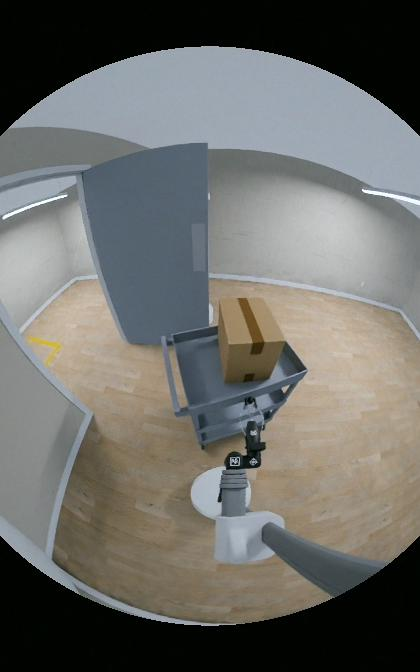

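Call:
move:
  blocking: false
  r2: {"base":{"translate_m":-0.17},"pace":"slow"}
  cameras: []

Call:
wait:
  seconds: 4
  cameras: []

Call:
move:
  blocking: false
  r2: {"base":{"strafe_m":0.2},"pace":"slow"}
  cameras: []

Call:
wait:
  seconds: 5
  cameras: ["r2_head_camera"]

Scene clock: 2599.47 s.
move: r2 moving
r1: as last shown
r1.lidar_m: 0.42 0.37 4.49 4.99 2.04 1.41 1.31 1.20 0.81 0.75 0.77 0.47
r1.motor_effort: lift_m=+23(23) arm_m=-3(4) wheel_0=+17(17) wheel_1=+1(1) wheel_2=+10(10)
r1.servo_current: wrist_yaw_rad=98(104) wrist_pitch_rad=33(52) wrist_roll_rad=39(59) gripper_m=59(72)
r1.wrist_depth_mm: - - - 173 212 176 - / - - - 236 210 173 - / - - - 182 211 178 - / - - - 172 213 175 155 / - - - 176 214 176 156 / - - 185 171 202 177 160 / - 157 - 170 179 172 -
r2.base_odometry: x=-2.865 y=-1.676 heading=+1.927
r2.turned_by_wheels: +0.000
r2.turned_by_imu: +0.000
r2.base_tilt: forward=-0.6 right=+0.0
r2.lidar_m: 0.43 0.40 1.34 1.33 1.45 1.48 1.44 1.58 2.33 4.49 4.26 0.52
r2.base_status: translate_m moving
r2.joint_positions: lift_m=+0.640 arm_m=+0.000 wrist_yaw_rad=-0.003 wrist_pitch_rad=+0.003 wrist_roll_rad=+0.002 gripper_m=-0.009
r2.joint_status: not commanded
r2.measured_speeds: translate_m=-0.049 strafe_m=-0.001 rotate_rad=+0.001 lift_m=+0.000 arm_m=+0.000 wrist_yaw_rad=+0.000 wrist_pitch_rad=+0.000 wrist_roll_rad=+0.000
r2.motor_effort: lift_m=+14(14) arm_m=+5(5) wheel_0=-4(8) wheel_1=-5(7) wheel_2=+8(9)
r2.servo_current: wrist_yaw_rad=59(59) wrist_pitch_rad=33(46) wrist_roll_rad=39(59) gripper_m=59(72)
r2.hand_pose: x=+0.4589 y=-0.0883 z=+0.8177 quat_wxyz=(+1.000, +0.001, +0.001, -0.001) (m; r2's base frame)
r2.wrist_depth_mm: - - 325 332 340 - - / - - 329 334 342 - - / - - 330 338 343 - - / 206 213 327 253 271 293 319 / 202 214 229 244 267 287 312 / 200 214 187 194 179 - - / - 121 - - - 1756 1708
pictures: none
No camera images: "cameras" was empty.

Scene clock: 2601.97 s.
earlier move: r2 done
r1.base_odometry: x=-2.932 y=-1.527 heading=+0.794
r1.turned_by_wheels: +0.000
r1.turned_by_imu: +0.000
r1.base_tilt: forward=-1.6 right=+1.2
r1.lidar_m: 0.42 0.35 4.47 5.01 2.09 1.39 1.32 1.21 0.82 0.75 0.78 0.50
r1.base_status: not commanded
r1.joint_positions: lift_m=+0.800 arm_m=+0.000 wrist_yaw_rad=+0.987 wrist_pitch_rad=+0.002 wrist_roll_rad=+0.000 gripper_m=-0.019
r1.joint_status: not commanded
r1.measured_speeds: all 0
r1.motor_effort: lift_m=+23(23) arm_m=-4(4) wheel_0=+17(18) wheel_1=+1(1) wheel_2=+10(10)
r1.servo_current: wrist_yaw_rad=85(124) wrist_pitch_rad=46(52) wrist_roll_rad=33(72) gripper_m=72(72)
r1.hand_pose: x=+0.4028 y=+0.1925 z=+0.9772 quat_wxyz=(+0.881, -0.001, +0.001, +0.474) (m; r1's base frame)
r1.wrist_depth_mm: - - - 173 213 175 - / - - - 236 210 173 - / - - - 181 211 178 - / - - - 171 212 175 155 / - - - 177 214 176 156 / - - 186 171 202 177 160 / - 156 - 169 178 173 -
r2.base_odometry: x=-2.809 y=-1.824 heading=+1.927
r2.turned_by_wheels: +0.000
r2.turned_by_imu: +0.000
r2.base_tilt: forward=-0.7 right=+0.1
r2.lidar_m: 0.56 0.54 1.34 1.32 1.46 1.31 1.29 1.41 2.09 4.46 4.47 0.69
r2.base_status: done
r2.joint_positions: lift_m=+0.640 arm_m=+0.000 wrist_yaw_rad=-0.003 wrist_pitch_rad=+0.003 wrist_roll_rad=+0.002 gripper_m=-0.009
r2.joint_status: not commanded
r2.measured_speeds: all 0
r2.motor_effort: lift_m=+14(15) arm_m=+5(6) wheel_0=-5(11) wheel_1=-4(8) wheel_2=+5(10)
r2.servo_current: wrist_yaw_rad=39(59) wrist_pitch_rad=39(46) wrist_roll_rad=59(59) gripper_m=65(72)
r2.hand_pose: x=+0.4589 y=-0.0883 z=+0.8177 quat_wxyz=(+1.000, +0.001, +0.001, -0.001) (m; r2's base frame)
r2.wrist_depth_mm: - - 484 - - - - / - - 484 488 500 - - / - - 484 496 500 - - / 334 349 379 415 445 480 - / 330 351 375 394 445 517 - / 340 - 182 193 181 - - / 338 121 - - - - 1708
wait: 2.50 of 4 s (r2 has come to rest)
pictures: none
No camera images: "cameras" was empty.

Scene clock: 2602.47 s.
move: r2 moving
r1: as last shown
r1.base_tilt: forward=-1.5 right=+1.2
r1.lidar_m: 0.42 0.38 4.45 5.00 2.05 1.43 1.32 1.22 0.83 0.76 0.79 0.48
r1.motor_effort: lift_m=+23(23) arm_m=-4(4) wheel_0=+17(17) wheel_1=+1(1) wheel_2=+10(10)
r1.servo_current: wrist_yaw_rad=98(117) wrist_pitch_rad=39(46) wrist_roll_rad=46(72) gripper_m=59(72)
r1.wrist_depth_mm: - - - 174 213 175 - / - - - 236 210 174 - / - - - 182 211 178 - / - - - 171 212 175 154 / - - - 176 215 177 156 / - - 185 171 202 177 160 / - 157 - 169 179 173 -
r2.base_odometry: x=-2.823 y=-1.829 heading=+1.927
r2.turned_by_wheels: +0.000
r2.turned_by_imu: +0.000
r2.base_tilt: forward=-0.7 right=+0.0
r2.lidar_m: 0.55 0.55 1.34 1.33 1.43 1.31 1.27 1.40 2.11 4.47 4.44 0.70
r2.base_status: strafe_m moving
r2.joint_positions: lift_m=+0.640 arm_m=+0.000 wrist_yaw_rad=-0.003 wrist_pitch_rad=+0.003 wrist_roll_rad=+0.002 gripper_m=-0.009
r2.joint_status: not commanded
r2.measured_speeds: translate_m=+0.000 strafe_m=+0.055 rotate_rad=-0.001 lift_m=+0.000 arm_m=+0.000 wrist_yaw_rad=+0.000 wrist_pitch_rad=+0.000 wrist_roll_rad=+0.000
r2.motor_effort: lift_m=+14(15) arm_m=+6(6) wheel_0=-5(9) wheel_1=+8(8) wheel_2=+0(4)
r2.servo_current: wrist_yaw_rad=46(52) wrist_pitch_rad=46(46) wrist_roll_rad=39(59) gripper_m=59(72)
r2.hand_pose: x=+0.4589 y=-0.0883 z=+0.8177 quat_wxyz=(+1.000, +0.001, +0.001, -0.001) (m; r2's base frame)
r2.wrist_depth_mm: - - 480 - - - - / - - 484 488 500 - - / - - 484 492 504 - - / 368 345 375 407 439 473 - / 325 347 373 394 442 - - / 336 - 181 193 181 - - / 342 121 - - - - 1661
pictures: none
No camera images: "cameras" was empty.

Scene clock: 2605.10 s.
earlier move: r2 done
r1.base_odometry: x=-2.932 y=-1.527 heading=+0.794
r1.turned_by_wheels: +0.000
r1.turned_by_imu: +0.000
r1.base_tilt: forward=-1.6 right=+1.2
r1.lidar_m: 0.41 0.36 4.47 5.00 2.05 1.39 1.32 1.22 0.84 0.77 0.79 0.49
r1.base_status: not commanded
r1.joint_positions: lift_m=+0.800 arm_m=+0.000 wrist_yaw_rad=+0.987 wrist_pitch_rad=+0.002 wrist_roll_rad=+0.000 gripper_m=-0.019
r1.joint_status: not commanded
r1.measured_speeds: all 0
r1.motor_effort: lift_m=+23(23) arm_m=-3(4) wheel_0=+17(18) wheel_1=+1(1) wheel_2=+10(10)
r1.servo_current: wrist_yaw_rad=91(124) wrist_pitch_rad=52(52) wrist_roll_rad=33(72) gripper_m=65(72)
r1.hand_pose: x=+0.4028 y=+0.1925 z=+0.9772 quat_wxyz=(+0.881, -0.001, +0.001, +0.474) (m; r1's base frame)
r1.wrist_depth_mm: - - - 174 213 175 - / - - - 236 209 174 - / - - - 181 211 178 - / - - - 172 212 175 155 / - - - 176 214 176 156 / - - 185 171 202 177 160 / - 156 - 169 179 173 -
r2.base_odometry: x=-2.997 y=-1.894 heading=+1.927
r2.turned_by_wheels: +0.000
r2.turned_by_imu: +0.000
r2.base_tilt: forward=-0.6 right=+0.1
r2.lidar_m: 0.51 1.75 1.16 1.14 1.24 1.32 1.25 1.38 2.07 4.66 4.46 0.62
r2.base_status: done
r2.joint_positions: lift_m=+0.640 arm_m=+0.000 wrist_yaw_rad=-0.003 wrist_pitch_rad=+0.003 wrist_roll_rad=+0.002 gripper_m=-0.009
r2.joint_status: not commanded
r2.measured_speeds: all 0
r2.motor_effort: lift_m=+15(15) arm_m=+5(6) wheel_0=-4(11) wheel_1=+3(9) wheel_2=+0(4)
r2.servo_current: wrist_yaw_rad=52(59) wrist_pitch_rad=46(46) wrist_roll_rad=46(65) gripper_m=65(72)
r2.hand_pose: x=+0.4590 y=-0.0882 z=+0.8177 quat_wxyz=(+1.000, +0.001, +0.001, -0.001) (m; r2's base frame)
r2.wrist_depth_mm: 1537 - - - - 484 - / - - - 1397 480 484 - / - - - 1430 480 488 - / - - 319 336 368 402 430 / - - 310 330 362 397 - / - - 183 193 179 - - / 1756 - - - - - 1708
wait: 2.63 of 5 s (r2 has come to rest)
pictures: r2_head_camera
Images, in order (width x height): r2_head_camera 420x560.

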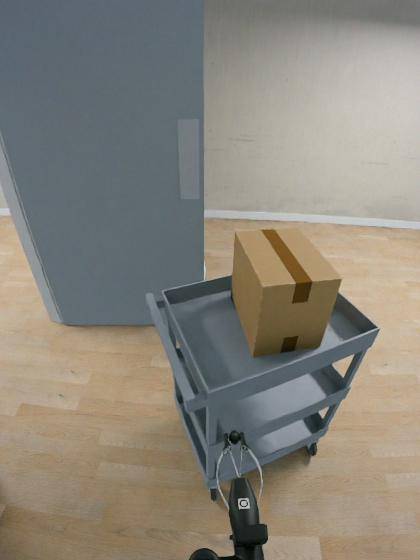

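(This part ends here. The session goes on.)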